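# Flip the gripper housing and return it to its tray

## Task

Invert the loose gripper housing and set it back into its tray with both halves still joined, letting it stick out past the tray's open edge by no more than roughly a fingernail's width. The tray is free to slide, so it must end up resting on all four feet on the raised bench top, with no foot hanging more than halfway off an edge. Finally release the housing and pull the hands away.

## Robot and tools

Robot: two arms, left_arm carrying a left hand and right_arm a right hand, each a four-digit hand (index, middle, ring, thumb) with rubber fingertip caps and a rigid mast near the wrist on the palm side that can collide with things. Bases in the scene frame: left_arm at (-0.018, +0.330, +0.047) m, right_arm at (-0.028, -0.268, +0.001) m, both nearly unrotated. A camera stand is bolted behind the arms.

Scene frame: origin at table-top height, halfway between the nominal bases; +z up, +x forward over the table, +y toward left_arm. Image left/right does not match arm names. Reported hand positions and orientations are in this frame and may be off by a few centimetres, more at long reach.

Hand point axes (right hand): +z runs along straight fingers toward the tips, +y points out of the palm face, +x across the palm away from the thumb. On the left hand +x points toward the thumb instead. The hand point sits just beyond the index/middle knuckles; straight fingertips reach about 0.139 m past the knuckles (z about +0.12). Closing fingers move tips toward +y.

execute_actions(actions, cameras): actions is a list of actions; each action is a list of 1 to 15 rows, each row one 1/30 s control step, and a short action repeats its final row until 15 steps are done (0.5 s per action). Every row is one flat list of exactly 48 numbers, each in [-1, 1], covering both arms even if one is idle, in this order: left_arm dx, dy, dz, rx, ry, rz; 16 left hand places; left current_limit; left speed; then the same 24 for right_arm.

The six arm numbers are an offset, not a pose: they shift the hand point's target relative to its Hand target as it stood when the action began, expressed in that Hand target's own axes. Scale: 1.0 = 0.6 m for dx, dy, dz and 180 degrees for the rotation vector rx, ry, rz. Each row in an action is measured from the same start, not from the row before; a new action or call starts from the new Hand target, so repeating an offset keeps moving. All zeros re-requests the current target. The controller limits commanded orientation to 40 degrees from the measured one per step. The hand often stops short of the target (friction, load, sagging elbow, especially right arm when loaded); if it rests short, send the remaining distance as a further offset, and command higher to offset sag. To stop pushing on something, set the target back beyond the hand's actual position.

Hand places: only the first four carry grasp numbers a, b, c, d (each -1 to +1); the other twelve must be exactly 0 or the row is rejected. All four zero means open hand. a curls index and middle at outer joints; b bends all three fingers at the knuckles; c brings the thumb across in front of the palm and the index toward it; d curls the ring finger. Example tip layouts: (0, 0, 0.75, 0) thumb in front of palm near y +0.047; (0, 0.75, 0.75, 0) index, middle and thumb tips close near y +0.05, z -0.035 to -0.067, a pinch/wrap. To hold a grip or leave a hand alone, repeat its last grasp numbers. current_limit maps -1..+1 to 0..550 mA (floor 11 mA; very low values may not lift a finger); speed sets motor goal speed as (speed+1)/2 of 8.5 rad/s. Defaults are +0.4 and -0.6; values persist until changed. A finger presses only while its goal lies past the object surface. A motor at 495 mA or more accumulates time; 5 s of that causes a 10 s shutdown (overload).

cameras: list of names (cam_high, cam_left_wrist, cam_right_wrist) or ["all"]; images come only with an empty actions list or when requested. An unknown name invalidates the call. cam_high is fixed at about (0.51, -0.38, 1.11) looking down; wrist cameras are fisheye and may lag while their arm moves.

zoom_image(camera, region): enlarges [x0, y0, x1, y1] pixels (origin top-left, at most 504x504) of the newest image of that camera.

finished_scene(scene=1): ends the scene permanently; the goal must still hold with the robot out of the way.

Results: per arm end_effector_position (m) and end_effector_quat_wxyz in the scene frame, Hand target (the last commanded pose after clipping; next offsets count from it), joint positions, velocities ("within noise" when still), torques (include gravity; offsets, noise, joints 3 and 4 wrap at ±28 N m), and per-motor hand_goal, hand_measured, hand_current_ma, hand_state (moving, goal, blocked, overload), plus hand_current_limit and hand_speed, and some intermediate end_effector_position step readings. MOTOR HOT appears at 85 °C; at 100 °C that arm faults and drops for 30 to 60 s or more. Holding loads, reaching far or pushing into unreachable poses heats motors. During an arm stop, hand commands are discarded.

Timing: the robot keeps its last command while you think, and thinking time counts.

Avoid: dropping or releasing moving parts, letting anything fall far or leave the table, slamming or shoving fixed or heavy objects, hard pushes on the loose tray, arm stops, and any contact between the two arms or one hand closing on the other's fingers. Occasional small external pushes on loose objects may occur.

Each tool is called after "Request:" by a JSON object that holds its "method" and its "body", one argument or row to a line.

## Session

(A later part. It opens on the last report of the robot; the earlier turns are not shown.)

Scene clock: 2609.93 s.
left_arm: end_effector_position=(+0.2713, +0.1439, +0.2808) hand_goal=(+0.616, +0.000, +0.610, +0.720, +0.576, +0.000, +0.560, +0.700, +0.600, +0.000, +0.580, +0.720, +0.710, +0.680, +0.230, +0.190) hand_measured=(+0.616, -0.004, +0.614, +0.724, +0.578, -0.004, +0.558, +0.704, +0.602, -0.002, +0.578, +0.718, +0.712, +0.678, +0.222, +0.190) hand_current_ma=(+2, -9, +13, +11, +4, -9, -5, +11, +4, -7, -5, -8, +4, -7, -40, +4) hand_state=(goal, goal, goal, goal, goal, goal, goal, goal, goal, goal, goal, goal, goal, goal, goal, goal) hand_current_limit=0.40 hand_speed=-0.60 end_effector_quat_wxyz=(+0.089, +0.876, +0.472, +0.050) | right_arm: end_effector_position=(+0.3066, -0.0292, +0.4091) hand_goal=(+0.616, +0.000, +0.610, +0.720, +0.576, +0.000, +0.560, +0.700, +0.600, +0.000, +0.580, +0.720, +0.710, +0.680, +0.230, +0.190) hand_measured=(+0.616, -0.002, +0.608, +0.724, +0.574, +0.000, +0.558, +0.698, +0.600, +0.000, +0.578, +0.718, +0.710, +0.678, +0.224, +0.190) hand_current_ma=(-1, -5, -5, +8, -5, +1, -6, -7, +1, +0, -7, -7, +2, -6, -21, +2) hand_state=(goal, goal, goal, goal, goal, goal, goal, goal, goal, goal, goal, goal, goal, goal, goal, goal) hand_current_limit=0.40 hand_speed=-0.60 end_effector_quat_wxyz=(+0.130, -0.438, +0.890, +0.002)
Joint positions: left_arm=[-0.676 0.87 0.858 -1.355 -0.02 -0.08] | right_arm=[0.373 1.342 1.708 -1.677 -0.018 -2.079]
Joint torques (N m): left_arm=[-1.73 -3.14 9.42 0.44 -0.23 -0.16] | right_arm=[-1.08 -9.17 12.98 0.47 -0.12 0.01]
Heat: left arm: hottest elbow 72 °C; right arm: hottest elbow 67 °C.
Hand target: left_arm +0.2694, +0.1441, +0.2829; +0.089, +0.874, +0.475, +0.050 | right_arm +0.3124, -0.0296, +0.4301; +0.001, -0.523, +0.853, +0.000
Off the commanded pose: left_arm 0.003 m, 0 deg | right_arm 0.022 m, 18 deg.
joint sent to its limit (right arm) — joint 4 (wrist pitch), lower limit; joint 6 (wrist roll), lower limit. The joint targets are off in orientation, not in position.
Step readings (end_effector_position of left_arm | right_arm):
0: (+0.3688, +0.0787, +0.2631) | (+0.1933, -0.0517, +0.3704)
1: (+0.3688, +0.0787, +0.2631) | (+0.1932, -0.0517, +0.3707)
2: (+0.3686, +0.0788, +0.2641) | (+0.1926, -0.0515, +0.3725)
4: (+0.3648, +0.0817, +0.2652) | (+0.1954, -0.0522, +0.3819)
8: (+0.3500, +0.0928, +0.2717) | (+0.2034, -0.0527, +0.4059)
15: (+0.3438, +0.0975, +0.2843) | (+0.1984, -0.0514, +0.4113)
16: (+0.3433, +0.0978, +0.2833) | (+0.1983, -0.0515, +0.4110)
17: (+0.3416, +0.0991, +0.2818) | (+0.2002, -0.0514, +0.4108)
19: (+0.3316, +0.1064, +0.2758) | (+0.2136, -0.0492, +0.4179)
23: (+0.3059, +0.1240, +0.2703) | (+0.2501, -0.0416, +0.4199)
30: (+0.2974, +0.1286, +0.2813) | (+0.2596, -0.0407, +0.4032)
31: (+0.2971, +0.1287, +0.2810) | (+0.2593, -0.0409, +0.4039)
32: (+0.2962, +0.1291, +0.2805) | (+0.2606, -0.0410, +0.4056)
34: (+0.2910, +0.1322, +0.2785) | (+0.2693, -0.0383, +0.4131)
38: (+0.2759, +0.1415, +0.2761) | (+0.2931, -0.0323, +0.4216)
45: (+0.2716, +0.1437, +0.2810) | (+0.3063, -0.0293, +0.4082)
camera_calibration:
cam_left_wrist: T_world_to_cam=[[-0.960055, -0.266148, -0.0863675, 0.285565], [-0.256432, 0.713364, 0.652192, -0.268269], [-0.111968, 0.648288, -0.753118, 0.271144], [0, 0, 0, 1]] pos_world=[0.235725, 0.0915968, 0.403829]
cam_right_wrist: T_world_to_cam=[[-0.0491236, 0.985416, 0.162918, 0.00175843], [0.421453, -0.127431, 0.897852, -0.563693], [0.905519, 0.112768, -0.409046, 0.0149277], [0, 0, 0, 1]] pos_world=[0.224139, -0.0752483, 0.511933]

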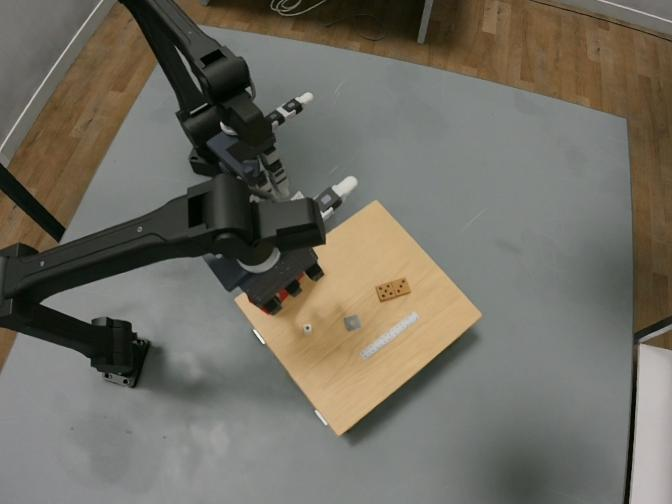

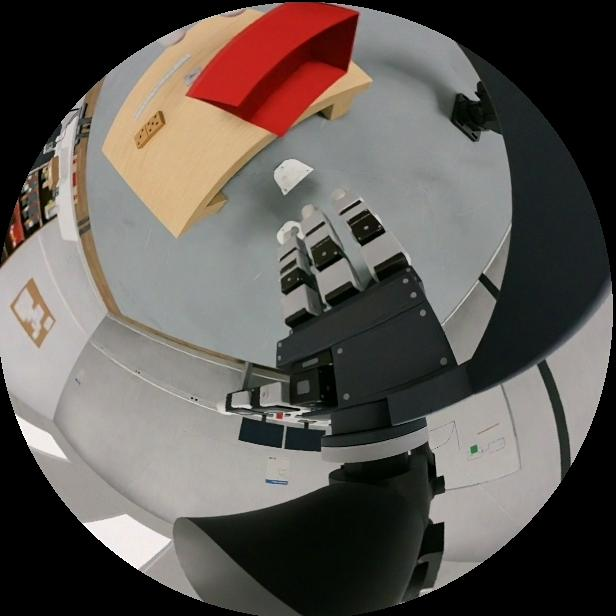

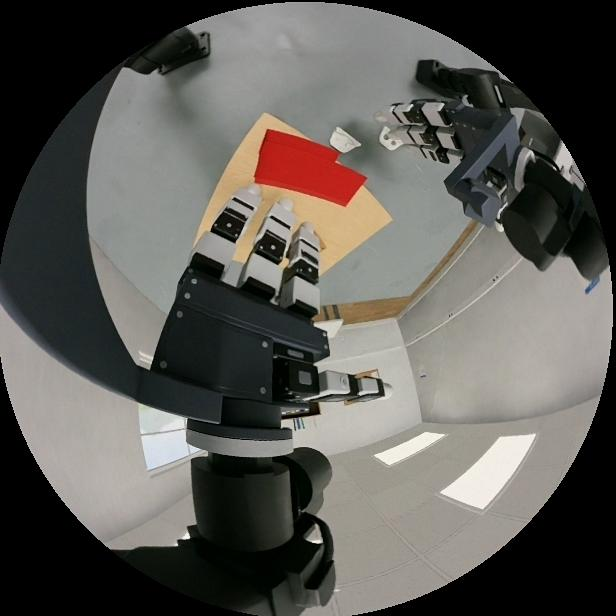

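Request:
{"method": "execute_actions", "body": {
  "actions": [
    [[0,0,0,0,0,0,0,0.1,0,0,0,0,0,0,0,0,0,0,0,0,0,0,0.4,-0.6,0,0,0.1,0,0,0.0556,0,0.1,0,0,0,0,0,0,0,0,0,0,0,0,0,0,0.4,-0.6]],
    [[0,0,0,0,0,0,0,0.1,0,0,0,0,0,0,0,0,0,0,0,0,0,0,0.4,-0.6,0,0,0.1,0,0,0,0,0.1,0,0,0,0,0,0,0,0,0,0,0,0,0,0,0.4,-0.6]]
  ],
  "cameras": ["all"]
}}

Request:
{"method": "zoom_image", "body": {
  "camera": "cam_right_wrist",
  "region": [150, 60, 450, 360]
}}

Scene clock: 2626.57 s.
left_arm: end_effector_position=(+0.2713, +0.1439, +0.2808) hand_goal=(+0.616, +0.000, +0.610, +0.720, +0.576, +0.000, +0.560, +0.700, +0.600, +0.000, +0.580, +0.720, +0.710, +0.680, +0.230, +0.190) hand_measured=(+0.616, -0.004, +0.614, +0.724, +0.578, -0.004, +0.558, +0.704, +0.602, -0.002, +0.578, +0.718, +0.712, +0.678, +0.222, +0.190) hand_current_ma=(+2, -9, +13, +11, +4, -9, -5, +11, +4, -7, -5, -8, +4, -7, -40, +4) hand_state=(goal, goal, goal, goal, goal, goal, goal, goal, goal, goal, goal, goal, goal, goal, goal, goal) hand_current_limit=0.40 hand_speed=-0.60 end_effector_quat_wxyz=(+0.089, +0.876, +0.472, +0.050) | right_arm: end_effector_position=(+0.3143, -0.0312, +0.3075) hand_goal=(+0.616, +0.000, +0.610, +0.720, +0.576, +0.000, +0.560, +0.700, +0.600, +0.000, +0.580, +0.720, +0.710, +0.680, +0.230, +0.190) hand_measured=(+0.616, -0.002, +0.608, +0.724, +0.576, +0.000, +0.558, +0.698, +0.600, +0.000, +0.578, +0.718, +0.710, +0.678, +0.224, +0.190) hand_current_ma=(-1, -5, -5, +8, -2, +1, -5, -6, +2, +1, -4, -6, +2, -6, -21, +2) hand_state=(goal, goal, goal, goal, goal, goal, goal, goal, goal, goal, goal, goal, goal, goal, goal, goal) hand_current_limit=0.40 hand_speed=-0.60 end_effector_quat_wxyz=(-0.001, -0.439, +0.898, +0.001)
Joint positions: left_arm=[-0.676 0.87 0.858 -1.355 -0.02 -0.08] | right_arm=[0.368 1.466 1.569 -1.677 -0.002 -2.081]
Joint torques (N m): left_arm=[-2.37 -3.66 9.4 0.4 -0.21 -0.11] | right_arm=[-0.32 -11.16 9.31 -0.17 -0.11 0.01]
Heat: left arm: hottest elbow 64 °C; right arm: hottest elbow 67 °C.
Hand target: left_arm +0.2694, +0.1441, +0.2829; +0.089, +0.874, +0.475, +0.050 | right_arm +0.3126, -0.0296, +0.3100; +0.001, -0.446, +0.895, +0.000
Off the commanded pose: left_arm 0.003 m, 0 deg | right_arm 0.004 m, 1 deg.
joint sent to its limit (right arm) — joint 4 (wrist pitch), lower limit; joint 6 (wrist roll), lower limit. The joint targets still meet the commanded pose.
Step readings (end_effector_position of left_arm | right_arm):
0: (+0.2713, +0.1439, +0.2808) | (+0.3065, -0.0292, +0.4091)
1: (+0.2713, +0.1439, +0.2808) | (+0.3065, -0.0292, +0.4091)
2: (+0.2713, +0.1439, +0.2808) | (+0.3065, -0.0290, +0.4091)
4: (+0.2713, +0.1439, +0.2808) | (+0.3063, -0.0287, +0.4071)
8: (+0.2713, +0.1439, +0.2808) | (+0.3053, -0.0295, +0.3911)
15: (+0.2713, +0.1439, +0.2808) | (+0.3109, -0.0273, +0.3698)
16: (+0.2713, +0.1439, +0.2808) | (+0.3111, -0.0273, +0.3687)
17: (+0.2713, +0.1439, +0.2808) | (+0.3109, -0.0280, +0.3664)
19: (+0.2713, +0.1439, +0.2808) | (+0.3092, -0.0306, +0.3581)
23: (+0.2713, +0.1439, +0.2808) | (+0.3088, -0.0329, +0.3313)
30: (+0.2713, +0.1439, +0.2808) | (+0.3143, -0.0312, +0.3075)
camera_calibration:
cam_left_wrist: T_world_to_cam=[[-0.960055, -0.266148, -0.0863675, 0.285565], [-0.256432, 0.713364, 0.652192, -0.268269], [-0.111968, 0.648288, -0.753118, 0.271144], [0, 0, 0, 1]] pos_world=[0.235725, 0.0915968, 0.403829]
cam_right_wrist: T_world_to_cam=[[-0.0188181, 0.998377, 0.0537576, 0.0451014], [0.619723, -0.0305456, 0.784226, -0.50025], [0.784595, 0.0480725, -0.618142, 0.0668717], [0, 0, 0, 1]] pos_world=[0.258398, -0.0635233, 0.43122]

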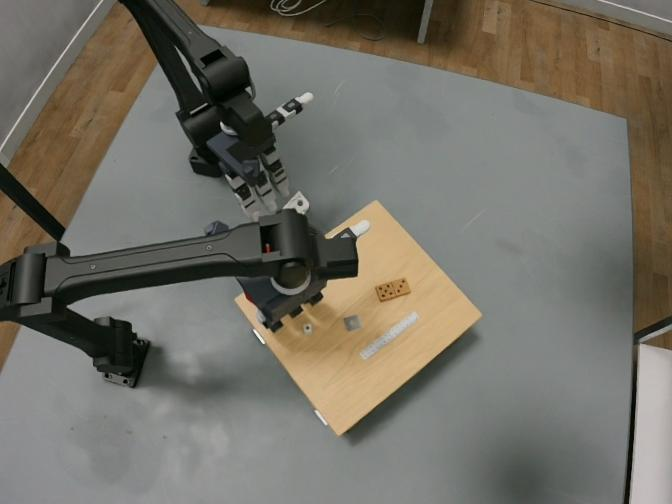

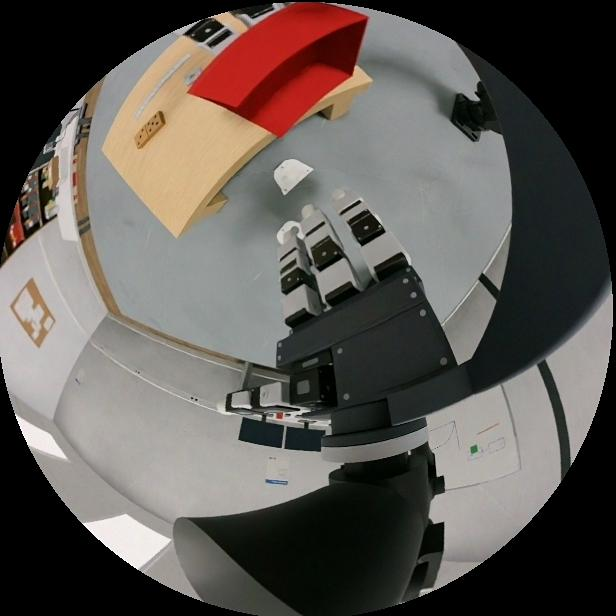

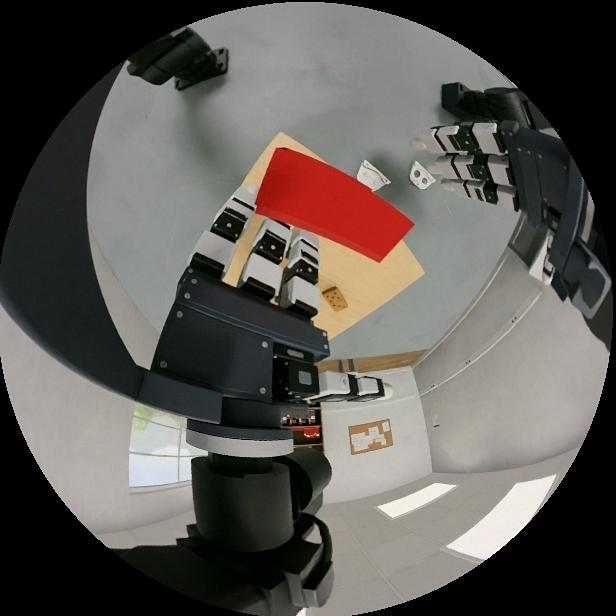

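Scaled by 1.680 from the camera's 616x616 image, which has a finer 880x880 frame.

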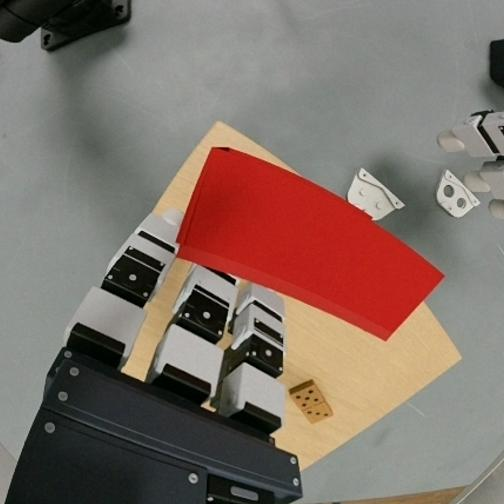

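Request:
{"method": "execute_actions", "body": {
  "actions": [
    [[-0.0963,-0.0135,-0.0318,-0.175,0.007,-0.0326,0,0.12,0,0,0,0,0,0,0,0,0,0,0,0,0,0,0.4,-0.6,-0.0173,0.0167,0.045,0,0,0,0,0.1,0,0,0,0,0,0,0,0,0,0,0,0,0,0,0.4,-0.6]],
    [[-0.0937,-0.0021,-0.041,-0.175,0,0,0,0.12,0,0,0,0,0,0,0,0,0,0,0,0,0,0,0.4,-0.6,0,0,0,0,0,0,0,0.1,0,0,0,0,0,0,0,0,0,0,0,0,0,0,0.4,-0.6]],
    [[0,0,0,0,0,0,0,0.12,0,0,0,0,0,0,0,0,0,0,0,0,0,0,0.4,-0.6,0,0,0,0,0,0,0,0.1,0,0,0,0,0,0,0,0,0,0,0,0,0,0,0.4,-0.6]]
  ],
  "cameras": ["all"]
}}

Request:
{"method": "zoom_image", "body": {
  "camera": "cam_left_wrist",
  "region": [150, 60, 450, 360]
}}

Request:
{"method": "zoom_image", "body": {
  "camera": "cam_right_wrist",
  "region": [150, 60, 450, 360]
}}

Scene clock: 2723.67 s.
left_arm: end_effector_position=(+0.1849, +0.0613, +0.3177) hand_goal=(+0.588, +0.000, +0.616, +0.724, +0.540, +0.000, +0.556, +0.700, +0.570, +0.000, +0.580, +0.724, +0.710, +0.680, +0.230, +0.194) hand_measured=(+0.596, +0.000, +0.616, +0.724, +0.548, +0.000, +0.558, +0.704, +0.578, +0.000, +0.580, +0.722, +0.718, +0.678, +0.226, +0.192) hand_current_ma=(+32, -2, +0, -2, +31, -2, +7, +11, +31, -2, +0, -7, +27, -7, -22, -12) hand_state=(goal, goal, goal, goal, goal, goal, goal, goal, goal, goal, goal, goal, goal, goal, goal, goal) hand_current_limit=0.40 hand_speed=-0.60 end_effector_quat_wxyz=(+0.524, +0.675, +0.423, +0.302) | right_arm: end_effector_position=(+0.3078, -0.0180, +0.2857) hand_goal=(+0.616, +0.000, +0.610, +0.720, +0.576, +0.000, +0.560, +0.700, +0.600, +0.000, +0.580, +0.720, +0.710, +0.680, +0.230, +0.190) hand_measured=(+0.616, -0.002, +0.608, +0.724, +0.576, +0.000, +0.558, +0.698, +0.600, +0.000, +0.578, +0.718, +0.710, +0.678, +0.224, +0.190) hand_current_ma=(-1, -5, -5, +8, +2, +1, -3, -5, +2, +1, -4, -6, +2, -6, -21, +2) hand_state=(goal, goal, goal, goal, goal, goal, goal, goal, goal, goal, goal, goal, goal, goal, goal, goal) hand_current_limit=0.40 hand_speed=-0.60 end_effector_quat_wxyz=(-0.001, -0.449, +0.894, +0.000)
Joint positions: left_arm=[-1.464 0.766 0.297 0.012 -0.912 -0.407] | right_arm=[0.403 1.465 1.511 -1.62 -0.001 -2.067]
Joint torques (N m): left_arm=[-0.67 -1.38 8.99 2.44 -0.6 0.32] | right_arm=[-0.67 -10.7 8.66 0.42 -0.15 0.13]
Heat: left arm: hottest elbow 56 °C; right arm: hottest elbow 62 °C.
Hand target: left_arm +0.1867, +0.0605, +0.3180; +0.523, +0.675, +0.420, +0.308 | right_arm +0.3107, -0.0152, +0.2832; +0.001, -0.446, +0.895, +0.000
Off the commanded pose: left_arm 0.002 m, 1 deg | right_arm 0.005 m, 0 deg.
Step readings (end_effector_position of left_arm | right_arm):
0: (+0.2713, +0.1439, +0.2808) | (+0.3142, -0.0312, +0.3075)
1: (+0.2710, +0.1440, +0.2802) | (+0.3141, -0.0311, +0.3075)
2: (+0.2710, +0.1414, +0.2799) | (+0.3141, -0.0307, +0.3063)
4: (+0.2622, +0.1289, +0.2796) | (+0.3136, -0.0282, +0.3014)
8: (+0.2290, +0.1122, +0.2871) | (+0.3082, -0.0218, +0.2884)
15: (+0.2237, +0.1047, +0.3044) | (+0.3074, -0.0182, +0.2857)
16: (+0.2242, +0.1043, +0.3042) | (+0.3076, -0.0182, +0.2857)
17: (+0.2248, +0.1028, +0.3074) | (+0.3076, -0.0182, +0.2857)
19: (+0.2175, +0.0966, +0.3112) | (+0.3077, -0.0181, +0.2857)
23: (+0.1875, +0.0805, +0.3110) | (+0.3078, -0.0181, +0.2857)
30: (+0.1855, +0.0688, +0.3141) | (+0.3078, -0.0180, +0.2857)
31: (+0.1859, +0.0676, +0.3136) | (+0.3078, -0.0180, +0.2857)
32: (+0.1862, +0.0663, +0.3131) | (+0.3078, -0.0180, +0.2857)
34: (+0.1863, +0.0650, +0.3130) | (+0.3078, -0.0180, +0.2857)
38: (+0.1859, +0.0636, +0.3151) | (+0.3078, -0.0180, +0.2857)
45: (+0.1852, +0.0619, +0.3179) | (+0.3078, -0.0180, +0.2857)
camera_calibration:
cam_left_wrist: T_world_to_cam=[[-0.557244, -0.580683, -0.593538, 0.289796], [-0.55367, 0.792549, -0.25557, 0.0828884], [0.618813, 0.186209, -0.763149, 0.239262], [0, 0, 0, 1]] pos_world=[0.0593211, 0.0580335, 0.375781]
cam_right_wrist: T_world_to_cam=[[-0.0404955, 0.997776, 0.0529389, 0.0399582], [0.620289, -0.0164324, 0.784201, -0.478645], [0.783327, 0.0645941, -0.618244, 0.0585221], [0, 0, 0, 1]] pos_world=[0.252674, -0.0515148, 0.409419]

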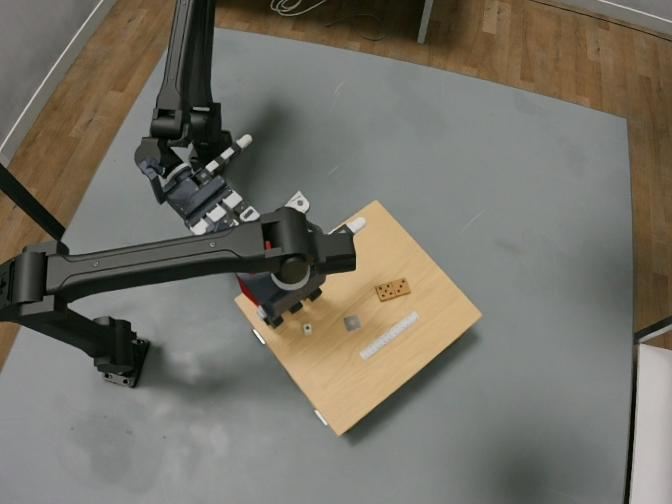

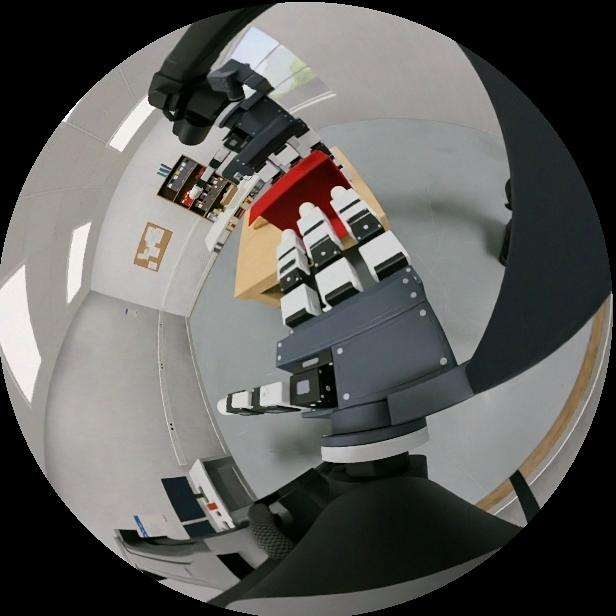

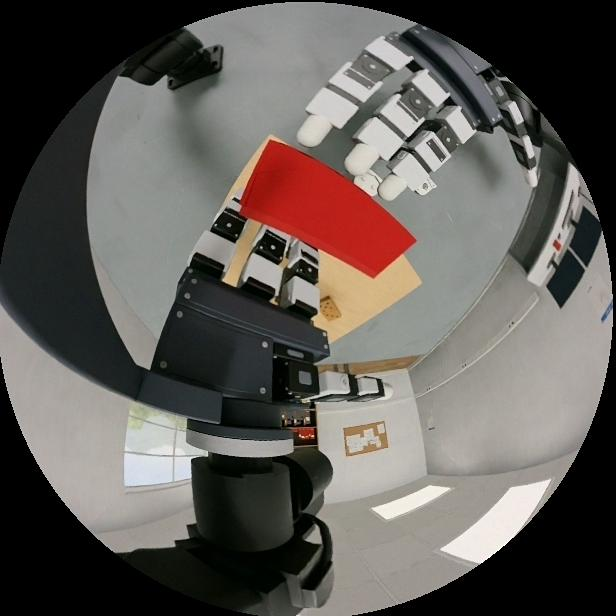

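Scaled by 1.680 from the camera's 616x616 image, which has a finer 880x880 frame.

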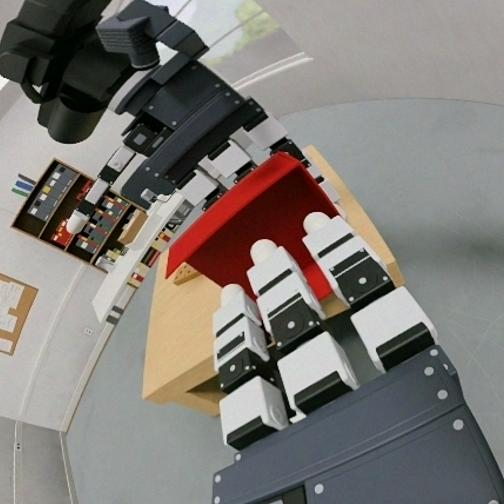

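Scaled by 1.680 from the camera's 616x616 image, which has a finer 880x880 frame.

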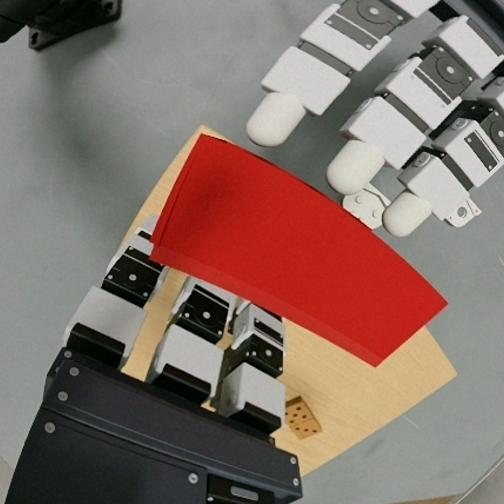

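Request:
{"method": "zoom_image", "body": {
  "camera": "cam_high",
  "region": [140, 120, 360, 340]
}}

Scaled by 2.291 from the camera's 672x504 image, which has a finer 960x720 frame.

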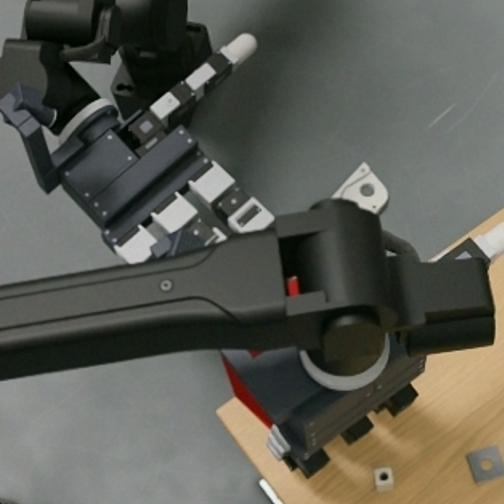

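Request:
{"method": "zoom_image", "body": {
  "camera": "cam_left_wrist",
  "region": [230, 130, 370, 270]
}}

Scaled by 3.600 from the camera's 616x616 image, which has a finer 880x880 frame.

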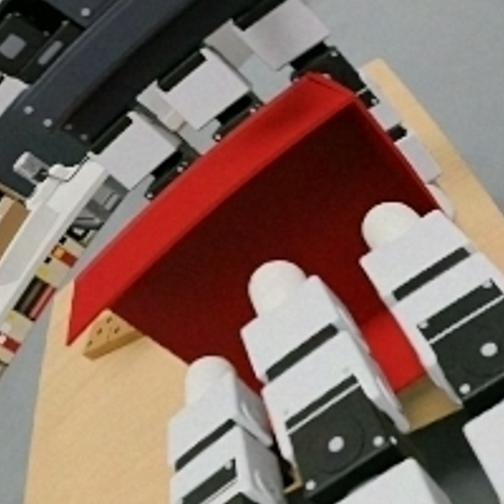

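Request:
{"method": "execute_actions", "body": {
  "actions": [
    [[0,0.0151,0.0563,0,0,0,0,0.12,0,0,0,0,0,0,0,0,0,0,0,0,0,0,0.4,-0.6,0,0,0,0,0,0,0,0.1,0,0,0,0,0,0,0,0,0,0,0,0,0,0,0.4,-0.6]],
    [[0,0.0151,0.0563,0,0,0,0,0.12,0,0,0,0,0,0,0,0,0,0,0,0,0,0,0.4,-0.6,0,0,0,0,0,0,0,0.1,0,0,0,0,0,0,0,0,0,0,0,0,0,0,0.4,-0.6]]
  ],
  "cameras": ["all"]
}}

Request:
{"method": "zoom_image", "body": {
  "camera": "cam_left_wrist",
  "region": [230, 130, 370, 270]
}}

Request:
{"method": "zoom_image", "body": {
  "camera": "cam_right_wrist",
  "region": [150, 60, 450, 360]
}}

Scene clock: 2754.70 s.
left_arm: end_effector_position=(+0.2419, +0.0419, +0.2930) hand_goal=(+0.588, +0.000, +0.616, +0.724, +0.540, +0.000, +0.556, +0.700, +0.570, +0.000, +0.580, +0.724, +0.710, +0.680, +0.230, +0.194) hand_measured=(+0.596, +0.000, +0.616, +0.724, +0.548, +0.000, +0.558, +0.704, +0.578, +0.000, +0.580, +0.722, +0.718, +0.678, +0.226, +0.192) hand_current_ma=(+32, -2, +0, -2, +31, -2, +7, +11, +32, -2, +1, -6, +27, -7, -13, -10) hand_state=(goal, goal, goal, goal, goal, goal, goal, goal, goal, goal, goal, goal, goal, goal, goal, goal) hand_current_limit=0.40 hand_speed=-0.60 end_effector_quat_wxyz=(+0.503, +0.689, +0.421, +0.308) | right_arm: end_effector_position=(+0.3078, -0.0180, +0.2857) hand_goal=(+0.616, +0.000, +0.610, +0.720, +0.576, +0.000, +0.560, +0.700, +0.600, +0.000, +0.580, +0.720, +0.710, +0.680, +0.230, +0.190) hand_measured=(+0.616, -0.002, +0.608, +0.724, +0.576, +0.000, +0.558, +0.698, +0.600, +0.000, +0.578, +0.718, +0.710, +0.678, +0.224, +0.190) hand_current_ma=(-1, -5, -5, +8, +2, +1, -3, -5, +2, +1, -4, -6, +2, -6, -21, +2) hand_state=(goal, goal, goal, goal, goal, goal, goal, goal, goal, goal, goal, goal, goal, goal, goal, goal) hand_current_limit=0.40 hand_speed=-0.60 end_effector_quat_wxyz=(-0.001, -0.449, +0.894, +0.000)
Joint positions: left_arm=[-1.234 0.973 0.314 0.249 -0.706 -0.276] | right_arm=[0.403 1.465 1.511 -1.62 -0.001 -2.067]
Joint torques (N m): left_arm=[-0.5 -3.02 12.34 2.89 -0.27 0.32] | right_arm=[-0.73 -10.29 8.85 0.35 -0.14 0.17]
Heat: left arm: hottest elbow 56 °C; right arm: hottest elbow 57 °C.
Hand target: left_arm +0.2490, +0.0285, +0.3177; +0.523, +0.675, +0.420, +0.308 | right_arm +0.3107, -0.0152, +0.2832; +0.001, -0.446, +0.895, +0.000
Off the commanded pose: left_arm 0.029 m, 3 deg | right_arm 0.005 m, 0 deg.
Step readings (end_effector_position of left_arm | right_arm):
0: (+0.1849, +0.0613, +0.3178) | (+0.3078, -0.0180, +0.2857)
1: (+0.1851, +0.0609, +0.3176) | (+0.3078, -0.0180, +0.2857)
2: (+0.1862, +0.0591, +0.3171) | (+0.3078, -0.0180, +0.2857)
4: (+0.1932, +0.0559, +0.3137) | (+0.3078, -0.0180, +0.2857)
8: (+0.2099, +0.0563, +0.3047) | (+0.3078, -0.0180, +0.2857)
15: (+0.2143, +0.0524, +0.3032) | (+0.3078, -0.0180, +0.2857)
16: (+0.2144, +0.0518, +0.3036) | (+0.3078, -0.0180, +0.2857)
17: (+0.2159, +0.0505, +0.3033) | (+0.3078, -0.0180, +0.2857)
19: (+0.2217, +0.0467, +0.3003) | (+0.3078, -0.0180, +0.2857)
23: (+0.2371, +0.0460, +0.2911) | (+0.3078, -0.0180, +0.2857)
30: (+0.2415, +0.0433, +0.2898) | (+0.3078, -0.0180, +0.2857)
camera_calibration:
cam_left_wrist: T_world_to_cam=[[-0.563628, -0.55529, -0.611535, 0.301404], [-0.561607, 0.800503, -0.209267, 0.111581], [0.60574, 0.225493, -0.763041, 0.190217], [0, 0, 0, 1]] pos_world=[0.117322, 0.0351535, 0.352812]
cam_right_wrist: T_world_to_cam=[[-0.0404955, 0.997776, 0.0529389, 0.0399582], [0.620289, -0.0164324, 0.784201, -0.478645], [0.783327, 0.0645941, -0.618244, 0.0585221], [0, 0, 0, 1]] pos_world=[0.252674, -0.0515148, 0.409419]

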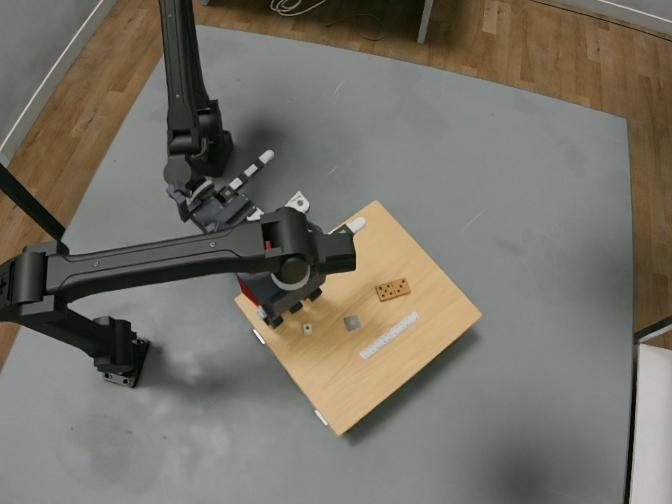

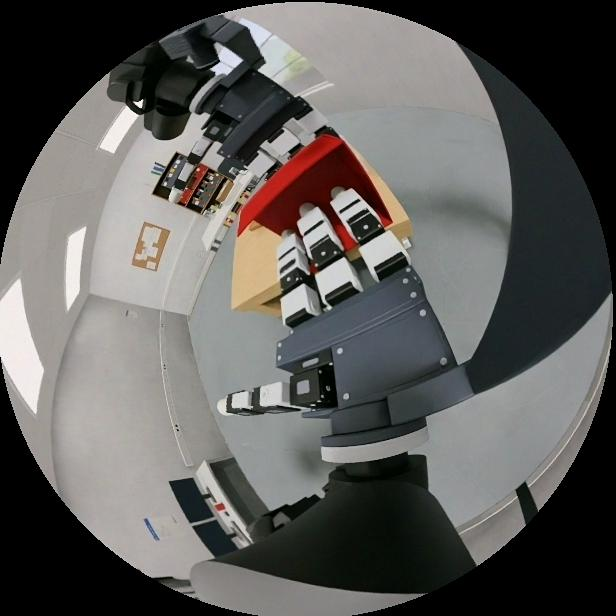

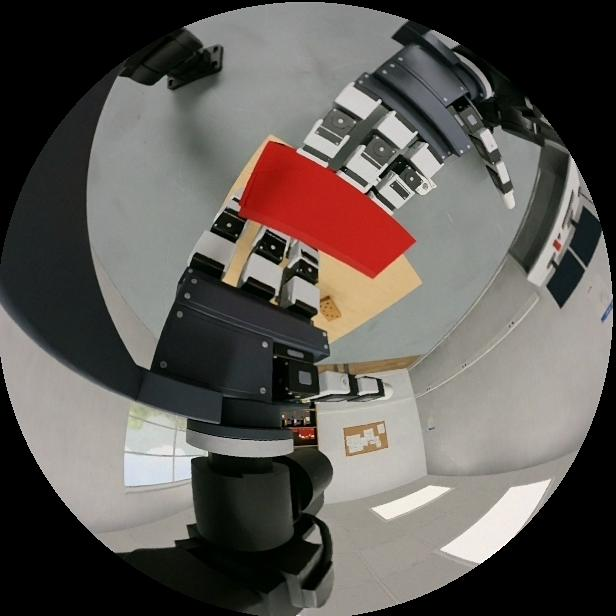

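Scaled by 3.600 from the camera's 616x616 image, which has a finer 880x880 frame.

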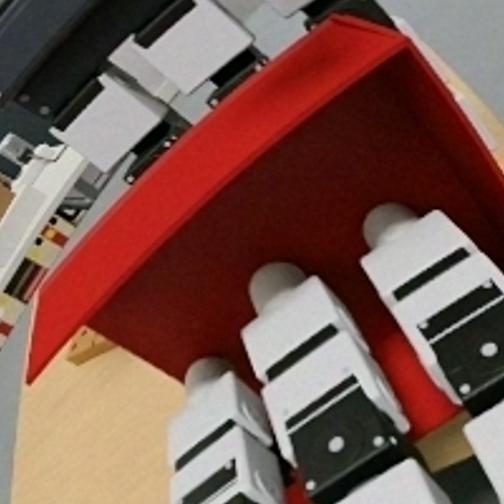

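Scaled by 1.680 from the camera's 616x616 image, which has a finer 880x880 frame.

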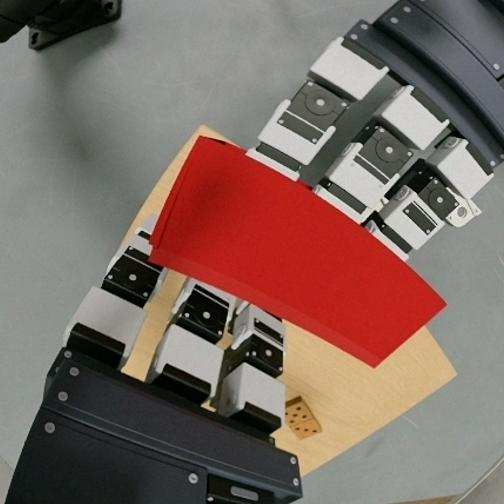

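Request:
{"method": "execute_actions", "body": {
  "actions": [
    [[0,0.0419,0.0147,0,0,0,0,0.12,0,0,0,0,0,0,0,0,0,0,0,0,0,0,0.4,-0.6,0,0,0,0,0,0,0,0.1,0,0,0,0,0,0,0,0,0,0,0,0,0,0,0.4,-0.6]]
  ],
  "cameras": ["cam_left_wrist","cam_right_wrist"]
}}

Request:
{"method": "zoom_image", "body": {
  "camera": "cam_left_wrist",
  "region": [230, 130, 370, 270]
}}

Request:
{"method": "zoom_image", "body": {
  "camera": "cam_right_wrist",
  "region": [150, 60, 450, 360]
}}

Scene clock: 2760.43 s.
left_arm: end_effector_position=(+0.2548, +0.0339, +0.3097) hand_goal=(+0.588, +0.000, +0.616, +0.724, +0.540, +0.000, +0.556, +0.700, +0.570, +0.000, +0.580, +0.724, +0.710, +0.680, +0.230, +0.194) hand_measured=(+0.596, +0.000, +0.616, +0.724, +0.548, +0.000, +0.558, +0.704, +0.594, +0.004, +0.592, +0.728, +0.718, +0.678, +0.226, +0.192) hand_current_ma=(+34, -2, +0, -2, +32, -2, +7, +11, +98, +11, +41, +13, +29, -7, -13, -10) hand_state=(goal, goal, goal, goal, goal, goal, goal, goal, blocked, goal, goal, goal, goal, goal, goal, goal) hand_current_limit=0.40 hand_speed=-0.60 end_effector_quat_wxyz=(+0.504, +0.689, +0.421, +0.307) | right_arm: end_effector_position=(+0.3090, -0.0184, +0.2852) hand_goal=(+0.616, +0.000, +0.610, +0.720, +0.576, +0.000, +0.560, +0.700, +0.600, +0.000, +0.580, +0.720, +0.710, +0.680, +0.230, +0.190) hand_measured=(+0.616, -0.002, +0.608, +0.724, +0.584, +0.002, +0.564, +0.700, +0.604, +0.000, +0.578, +0.718, +0.710, +0.678, +0.224, +0.190) hand_current_ma=(-1, -5, -5, +8, +27, +2, +8, +0, +14, +1, -3, -6, +2, -6, -21, +2) hand_state=(goal, goal, goal, goal, goal, goal, goal, goal, goal, goal, goal, goal, goal, goal, goal, goal) hand_current_limit=0.40 hand_speed=-0.60 end_effector_quat_wxyz=(+0.000, -0.449, +0.894, -0.002)
Joint positions: left_arm=[-1.195 0.973 0.365 0.213 -0.669 -0.256] | right_arm=[0.403 1.465 1.511 -1.616 0.004 -2.067]
Joint torques (N m): left_arm=[-0.38 -4.54 13.35 1.92 -0.19 0.27] | right_arm=[-0.44 -10.64 8.92 0.32 -0.29 0.19]
Heat: left arm: hottest elbow 57 °C; right arm: hottest elbow 57 °C.
Hand target: left_arm +0.2626, +0.0221, +0.3396; +0.523, +0.675, +0.420, +0.308 | right_arm +0.3107, -0.0152, +0.2832; +0.001, -0.446, +0.895, +0.000
Off the commanded pose: left_arm 0.033 m, 3 deg | right_arm 0.004 m, 0 deg.
Step readings (end_effector_position of left_arm | right_arm):
0: (+0.2419, +0.0419, +0.2930) | (+0.3078, -0.0180, +0.2857)
1: (+0.2420, +0.0416, +0.2933) | (+0.3078, -0.0180, +0.2857)
2: (+0.2428, +0.0410, +0.2938) | (+0.3078, -0.0180, +0.2857)
4: (+0.2454, +0.0387, +0.2960) | (+0.3078, -0.0180, +0.2857)
8: (+0.2528, +0.0353, +0.3070) | (+0.3083, -0.0181, +0.2855)
15: (+0.2547, +0.0338, +0.3097) | (+0.3090, -0.0184, +0.2852)
camera_calibration:
cam_left_wrist: T_world_to_cam=[[-0.564619, -0.555472, -0.610455, 0.314346], [-0.560156, 0.801103, -0.210853, 0.128865], [0.60616, 0.222899, -0.763469, 0.19706], [0, 0, 0, 1]] pos_world=[0.13022, 0.0274516, 0.369515]
cam_right_wrist: T_world_to_cam=[[-0.0407751, 0.997912, 0.0500813, 0.041261], [0.616046, -0.0143536, 0.78758, -0.478604], [0.786654, 0.062966, -0.614175, 0.0551081], [0, 0, 0, 1]] pos_world=[0.253174, -0.0515145, 0.408719]
Images, in order (width x height): cam_left_wrist 616x616, cam_right_wrist 616x616.

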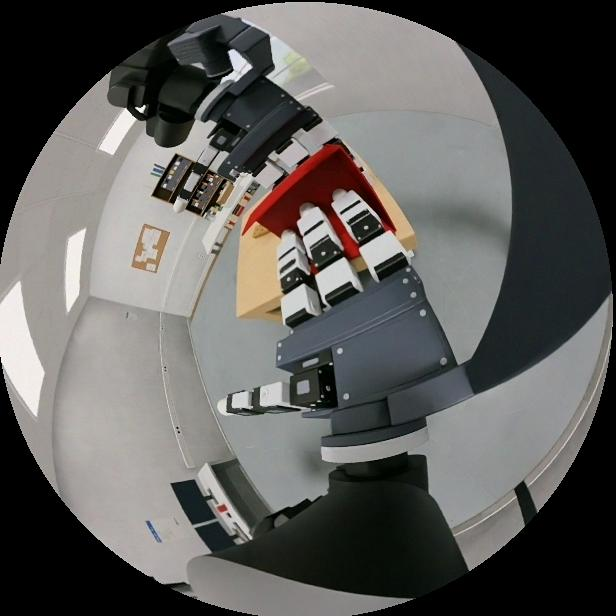

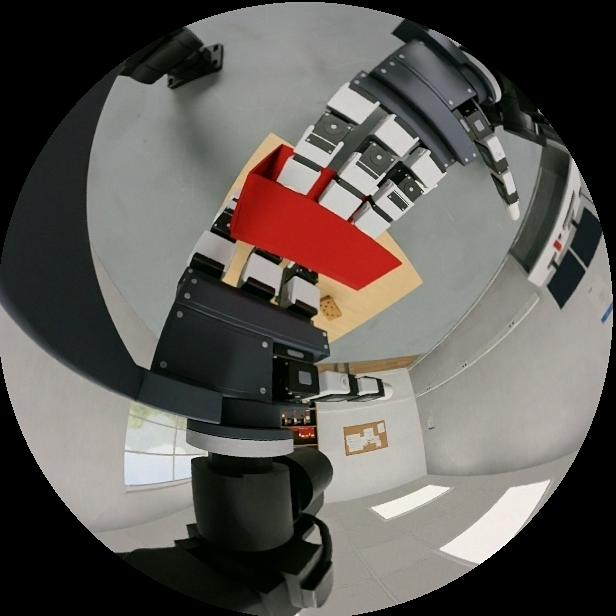

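Scaled by 3.600 from the camera's 616x616 image, which has a finer 880x880 frame.

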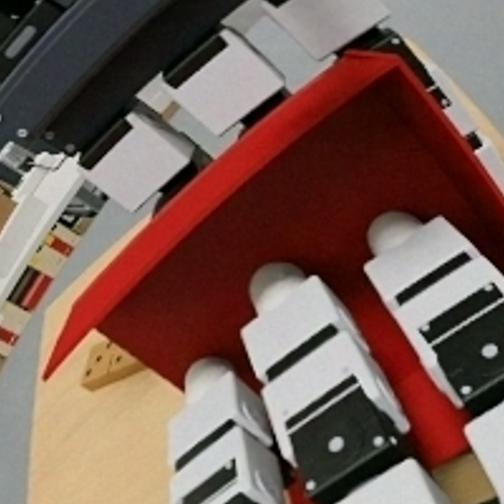

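Scaled by 1.680 from the camera's 616x616 image, which has a finer 880x880 frame.

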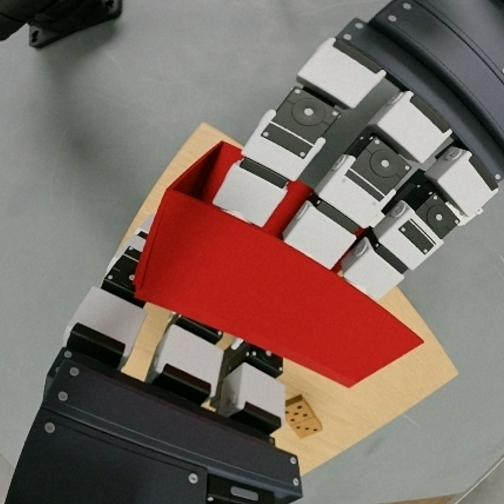

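Request:
{"method": "execute_actions", "body": {
  "actions": [
    [[0,0.0065,0.0242,0,0,0,0,0.12,0,0,0,0,0,0,0,0,0,0,0,0,0,0,0.4,-0.6,-0.0058,-0.0328,0,0,0,0,0,0.1,0,0,0,0,0,0,0,0,0,0,0,0,0,0,0.4,-0.6]]
  ],
  "cameras": ["cam_left_wrist","cam_right_wrist"]
}}

Request:
{"method": "zoom_image", "body": {
  "camera": "cam_right_wrist",
  "region": [150, 60, 450, 360]
}}

Scene clock: 2767.70 s.
left_arm: end_effector_position=(+0.2673, +0.0278, +0.3117) hand_goal=(+0.588, +0.000, +0.616, +0.724, +0.540, +0.000, +0.556, +0.700, +0.570, +0.000, +0.580, +0.724, +0.710, +0.680, +0.230, +0.194) hand_measured=(+0.596, +0.000, +0.616, +0.724, +0.548, +0.000, +0.558, +0.704, +0.594, +0.002, +0.590, +0.728, +0.718, +0.678, +0.226, +0.192) hand_current_ma=(+34, -2, +0, -2, +32, -2, +7, +11, +98, +3, +37, +13, +29, -7, -13, -10) hand_state=(goal, goal, goal, goal, goal, goal, goal, goal, blocked, goal, goal, goal, goal, goal, goal, goal) hand_current_limit=0.40 hand_speed=-0.60 end_effector_quat_wxyz=(+0.501, +0.691, +0.422, +0.306) | right_arm: end_effector_position=(+0.3179, -0.0277, +0.2787) hand_goal=(+0.616, +0.000, +0.610, +0.720, +0.576, +0.000, +0.560, +0.700, +0.600, +0.000, +0.580, +0.720, +0.710, +0.680, +0.230, +0.190) hand_measured=(+0.610, -0.004, +0.606, +0.720, +0.582, +0.002, +0.564, +0.700, +0.606, +0.000, +0.580, +0.718, +0.710, +0.678, +0.224, +0.190) hand_current_ma=(-18, -7, -7, +1, +20, +4, +9, +0, +18, +1, -1, -6, +2, -6, -21, +2) hand_state=(goal, goal, goal, goal, goal, goal, goal, goal, goal, goal, goal, goal, goal, goal, goal, goal) hand_current_limit=0.40 hand_speed=-0.60 end_effector_quat_wxyz=(-0.008, -0.441, +0.897, -0.001)
Joint positions: left_arm=[-1.16 1.005 0.392 0.219 -0.635 -0.242] | right_arm=[0.374 1.482 1.512 -1.616 0.003 -2.079]
Joint torques (N m): left_arm=[-0.38 -4.37 12.85 2.8 -0.22 0.25] | right_arm=[-1.2 -9.52 11.41 0.08 -0.22 -0.05]
Heat: left arm: hottest elbow 58 °C; right arm: hottest elbow 56 °C.
Hand target: left_arm +0.2760, +0.0152, +0.3396; +0.523, +0.675, +0.421, +0.308 | right_arm +0.3286, -0.0243, +0.2832; +0.001, -0.446, +0.895, +0.000
Off the commanded pose: left_arm 0.032 m, 3 deg | right_arm 0.012 m, 1 deg.
joint sent to its limit (right arm) — joint 6 (wrist roll), lower limit. The joint targets still meet the commanded pose.
Step readings (end_effector_position of left_arm | right_arm):
0: (+0.2548, +0.0338, +0.3097) | (+0.3090, -0.0184, +0.2852)
1: (+0.2549, +0.0337, +0.3099) | (+0.3090, -0.0184, +0.2852)
2: (+0.2554, +0.0333, +0.3100) | (+0.3093, -0.0188, +0.2850)
4: (+0.2579, +0.0323, +0.3101) | (+0.3111, -0.0212, +0.2844)
8: (+0.2648, +0.0297, +0.3106) | (+0.3160, -0.0259, +0.2804)
15: (+0.2674, +0.0280, +0.3117) | (+0.3179, -0.0276, +0.2787)
camera_calibration:
cam_left_wrist: T_world_to_cam=[[-0.567843, -0.552064, -0.610557, 0.320087], [-0.56139, 0.802207, -0.203238, 0.139045], [0.601993, 0.227353, -0.765451, 0.194021], [0, 0, 0, 1]] pos_world=[0.143018, 0.021054, 0.372204]
cam_right_wrist: T_world_to_cam=[[-0.022142, 0.998744, 0.0449439, 0.0467546], [0.628145, -0.021076, 0.777811, -0.480455], [0.777781, 0.0454536, -0.626889, 0.0505743], [0, 0, 0, 1]] pos_world=[0.263495, -0.0591207, 0.403306]
Images, in order (width x height): cam_left_wrist 616x616, cam_right_wrist 616x616.

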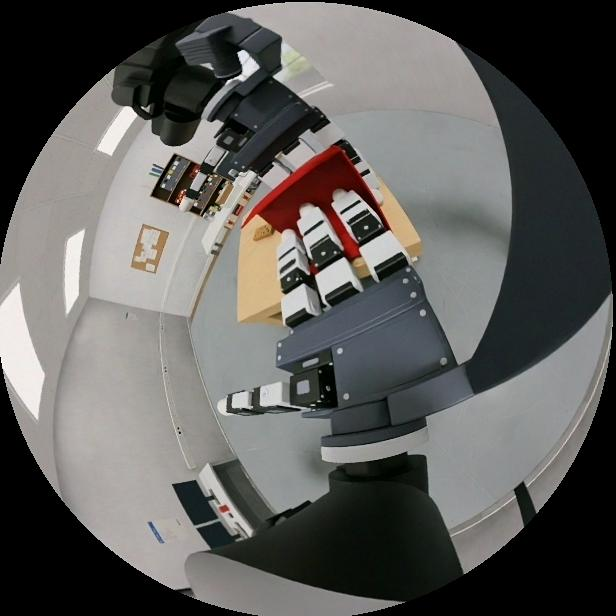

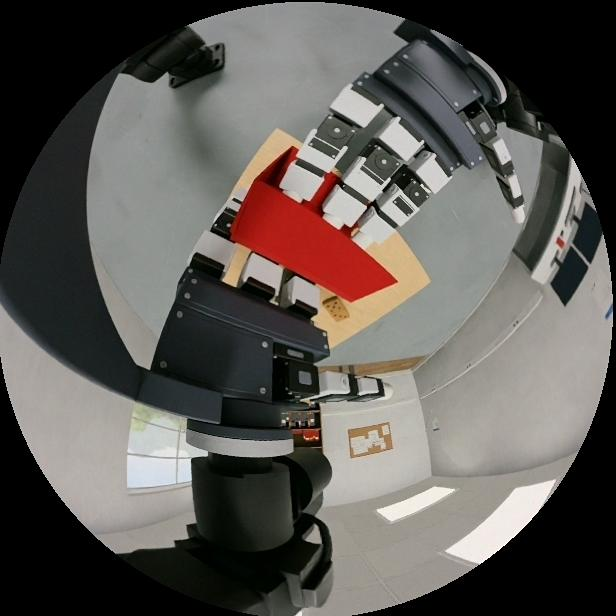

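Scaled by 1.680 from the camera's 616x616 image, which has a finer 880x880 frame.

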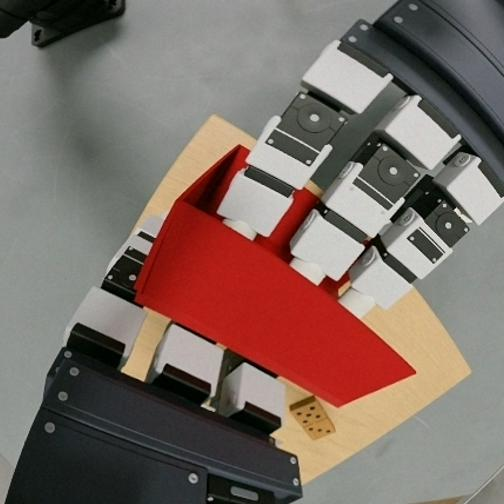

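Request:
{"method": "execute_actions", "body": {
  "actions": [
    [[0,0,0,0,0,0,0,0.12,0,0,0,0,0,0,0,0,0,0,0,0,0,0,0.4,-0.6,-0.0058,-0.0328,0,0,0,0,0,0.1,0,0,0,0,0,0,0,0,0,0,0,0,0,0,0.4,-0.6]]
  ],
  "cameras": ["all"]
}}

Request:
{"method": "zoom_image", "body": {
  "camera": "cam_right_wrist",
  "region": [150, 60, 450, 360]
}}

Request:
{"method": "zoom_image", "body": {
  "camera": "cam_left_wrist",
  "region": [230, 130, 430, 330]
}}

Scene clock: 2783.50 s.
left_arm: end_effector_position=(+0.2674, +0.0278, +0.3122) hand_goal=(+0.588, +0.000, +0.616, +0.724, +0.540, +0.000, +0.556, +0.700, +0.570, +0.000, +0.580, +0.724, +0.710, +0.680, +0.230, +0.194) hand_measured=(+0.596, +0.000, +0.616, +0.724, +0.548, +0.000, +0.558, +0.704, +0.594, +0.002, +0.588, +0.728, +0.718, +0.678, +0.226, +0.192) hand_current_ma=(+34, -2, +0, -2, +32, -2, +7, +11, +97, +3, +30, +11, +29, -7, -13, -10) hand_state=(goal, goal, goal, goal, goal, goal, goal, goal, blocked, goal, goal, goal, goal, goal, goal, goal) hand_current_limit=0.40 hand_speed=-0.60 end_effector_quat_wxyz=(+0.502, +0.690, +0.422, +0.306) | right_arm: end_effector_position=(+0.3288, -0.0341, +0.2766) hand_goal=(+0.616, +0.000, +0.610, +0.720, +0.576, +0.000, +0.560, +0.700, +0.600, +0.000, +0.580, +0.720, +0.710, +0.680, +0.230, +0.190) hand_measured=(+0.576, -0.014, +0.586, +0.706, +0.580, +0.002, +0.564, +0.700, +0.604, +0.000, +0.580, +0.718, +0.710, +0.678, +0.224, +0.190) hand_current_ma=(-157, -35, -82, -46, +13, +4, +8, +0, +13, +1, -1, -6, +1, -6, -21, +2) hand_state=(blocked, goal, blocked, goal, goal, goal, goal, goal, goal, goal, goal, goal, goal, goal, goal, goal) hand_current_limit=0.40 hand_speed=-0.60 end_effector_quat_wxyz=(-0.011, -0.434, +0.901, -0.002)
Joint positions: left_arm=[-1.159 1.005 0.392 0.221 -0.634 -0.242] | right_arm=[0.351 1.503 1.529 -1.618 0.005 -2.086]
Joint torques (N m): left_arm=[-0.62 -3.72 12.85 2.77 -0.26 0.33] | right_arm=[-1.67 -9.64 12.56 -0.1 0.11 0.06]
Heat: left arm: hottest elbow 59 °C; right arm: hottest elbow 57 °C.
Hand target: left_arm +0.2760, +0.0152, +0.3396; +0.523, +0.675, +0.420, +0.308 | right_arm +0.3464, -0.0333, +0.2830; +0.000, -0.446, +0.895, +0.000
Off the commanded pose: left_arm 0.031 m, 3 deg | right_arm 0.019 m, 2 deg.
joint sent to its limit (right arm) — joint 6 (wrist roll), lower limit. The joint targets still meet the commanded pose.
Step readings (end_effector_position of left_arm | right_arm):
0: (+0.2673, +0.0278, +0.3117) | (+0.3178, -0.0277, +0.2787)
1: (+0.2673, +0.0278, +0.3117) | (+0.3178, -0.0277, +0.2787)
2: (+0.2673, +0.0277, +0.3117) | (+0.3184, -0.0282, +0.2788)
4: (+0.2674, +0.0278, +0.3119) | (+0.3207, -0.0299, +0.2784)
8: (+0.2674, +0.0278, +0.3122) | (+0.3269, -0.0329, +0.2770)
15: (+0.2674, +0.0278, +0.3122) | (+0.3287, -0.0341, +0.2767)
camera_calibration:
cam_left_wrist: T_world_to_cam=[[-0.567602, -0.552984, -0.609948, 0.320084], [-0.560903, 0.802052, -0.205185, 0.139686], [0.602673, 0.225658, -0.765417, 0.194157], [0, 0, 0, 1]] pos_world=[0.143018, 0.021153, 0.372507]
cam_right_wrist: T_world_to_cam=[[-0.0067568, 0.999161, 0.0403858, 0.0497085], [0.631143, -0.0270651, 0.775194, -0.486309], [0.775637, 0.0307271, -0.63043, 0.0422296], [0, 0, 0, 1]] pos_world=[0.274512, -0.0641264, 0.4016]

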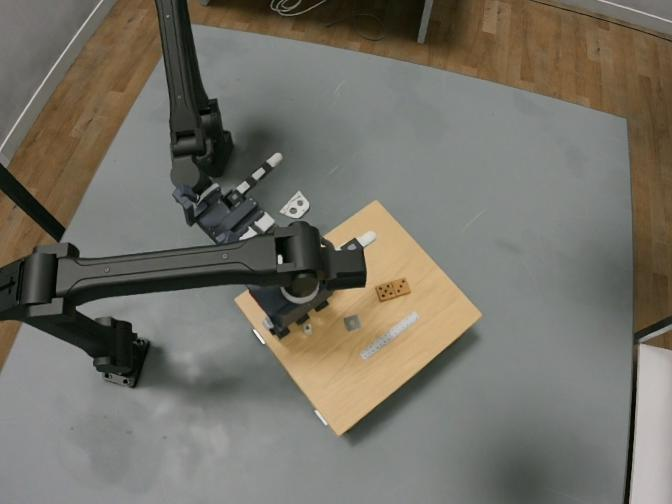

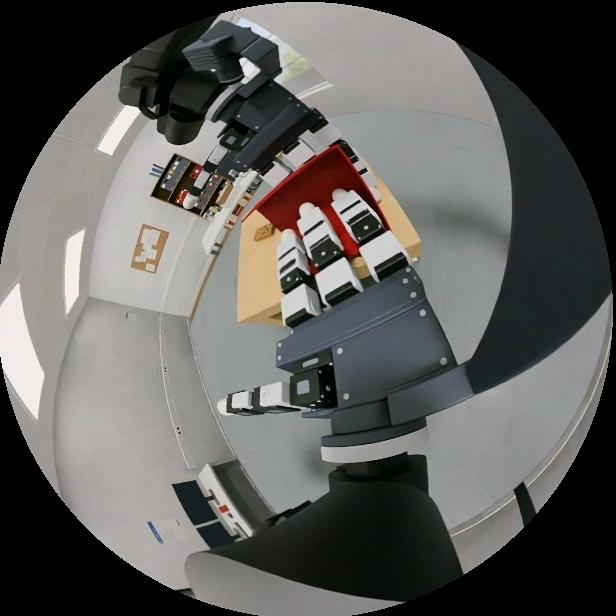

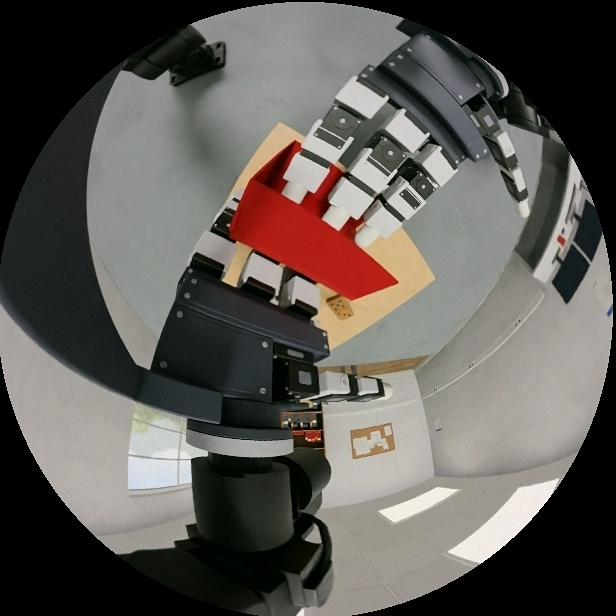

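Scaled by 1.680 from the camera's 616x616 image, which has a finer 880x880 frame.

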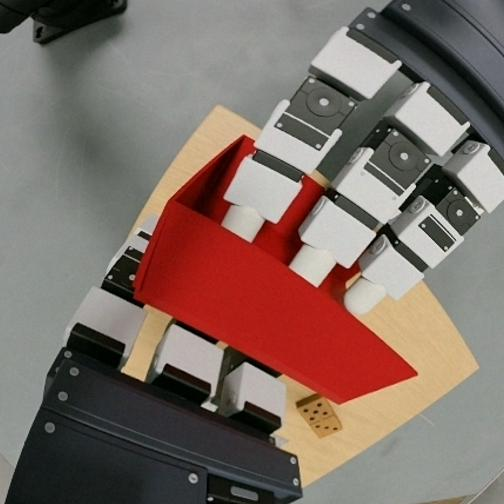

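Scaled by 2.520 from the camera's 616x616 image, which has a finer 880x880 frame.

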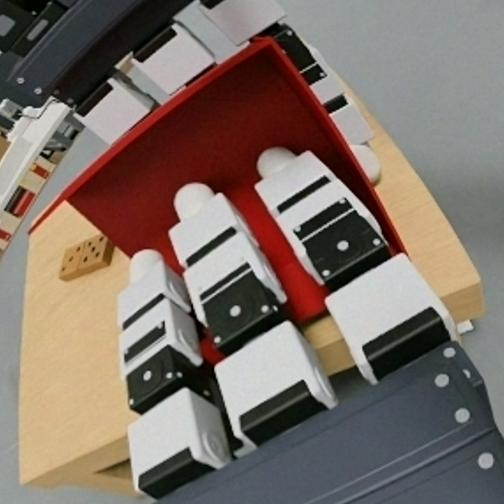

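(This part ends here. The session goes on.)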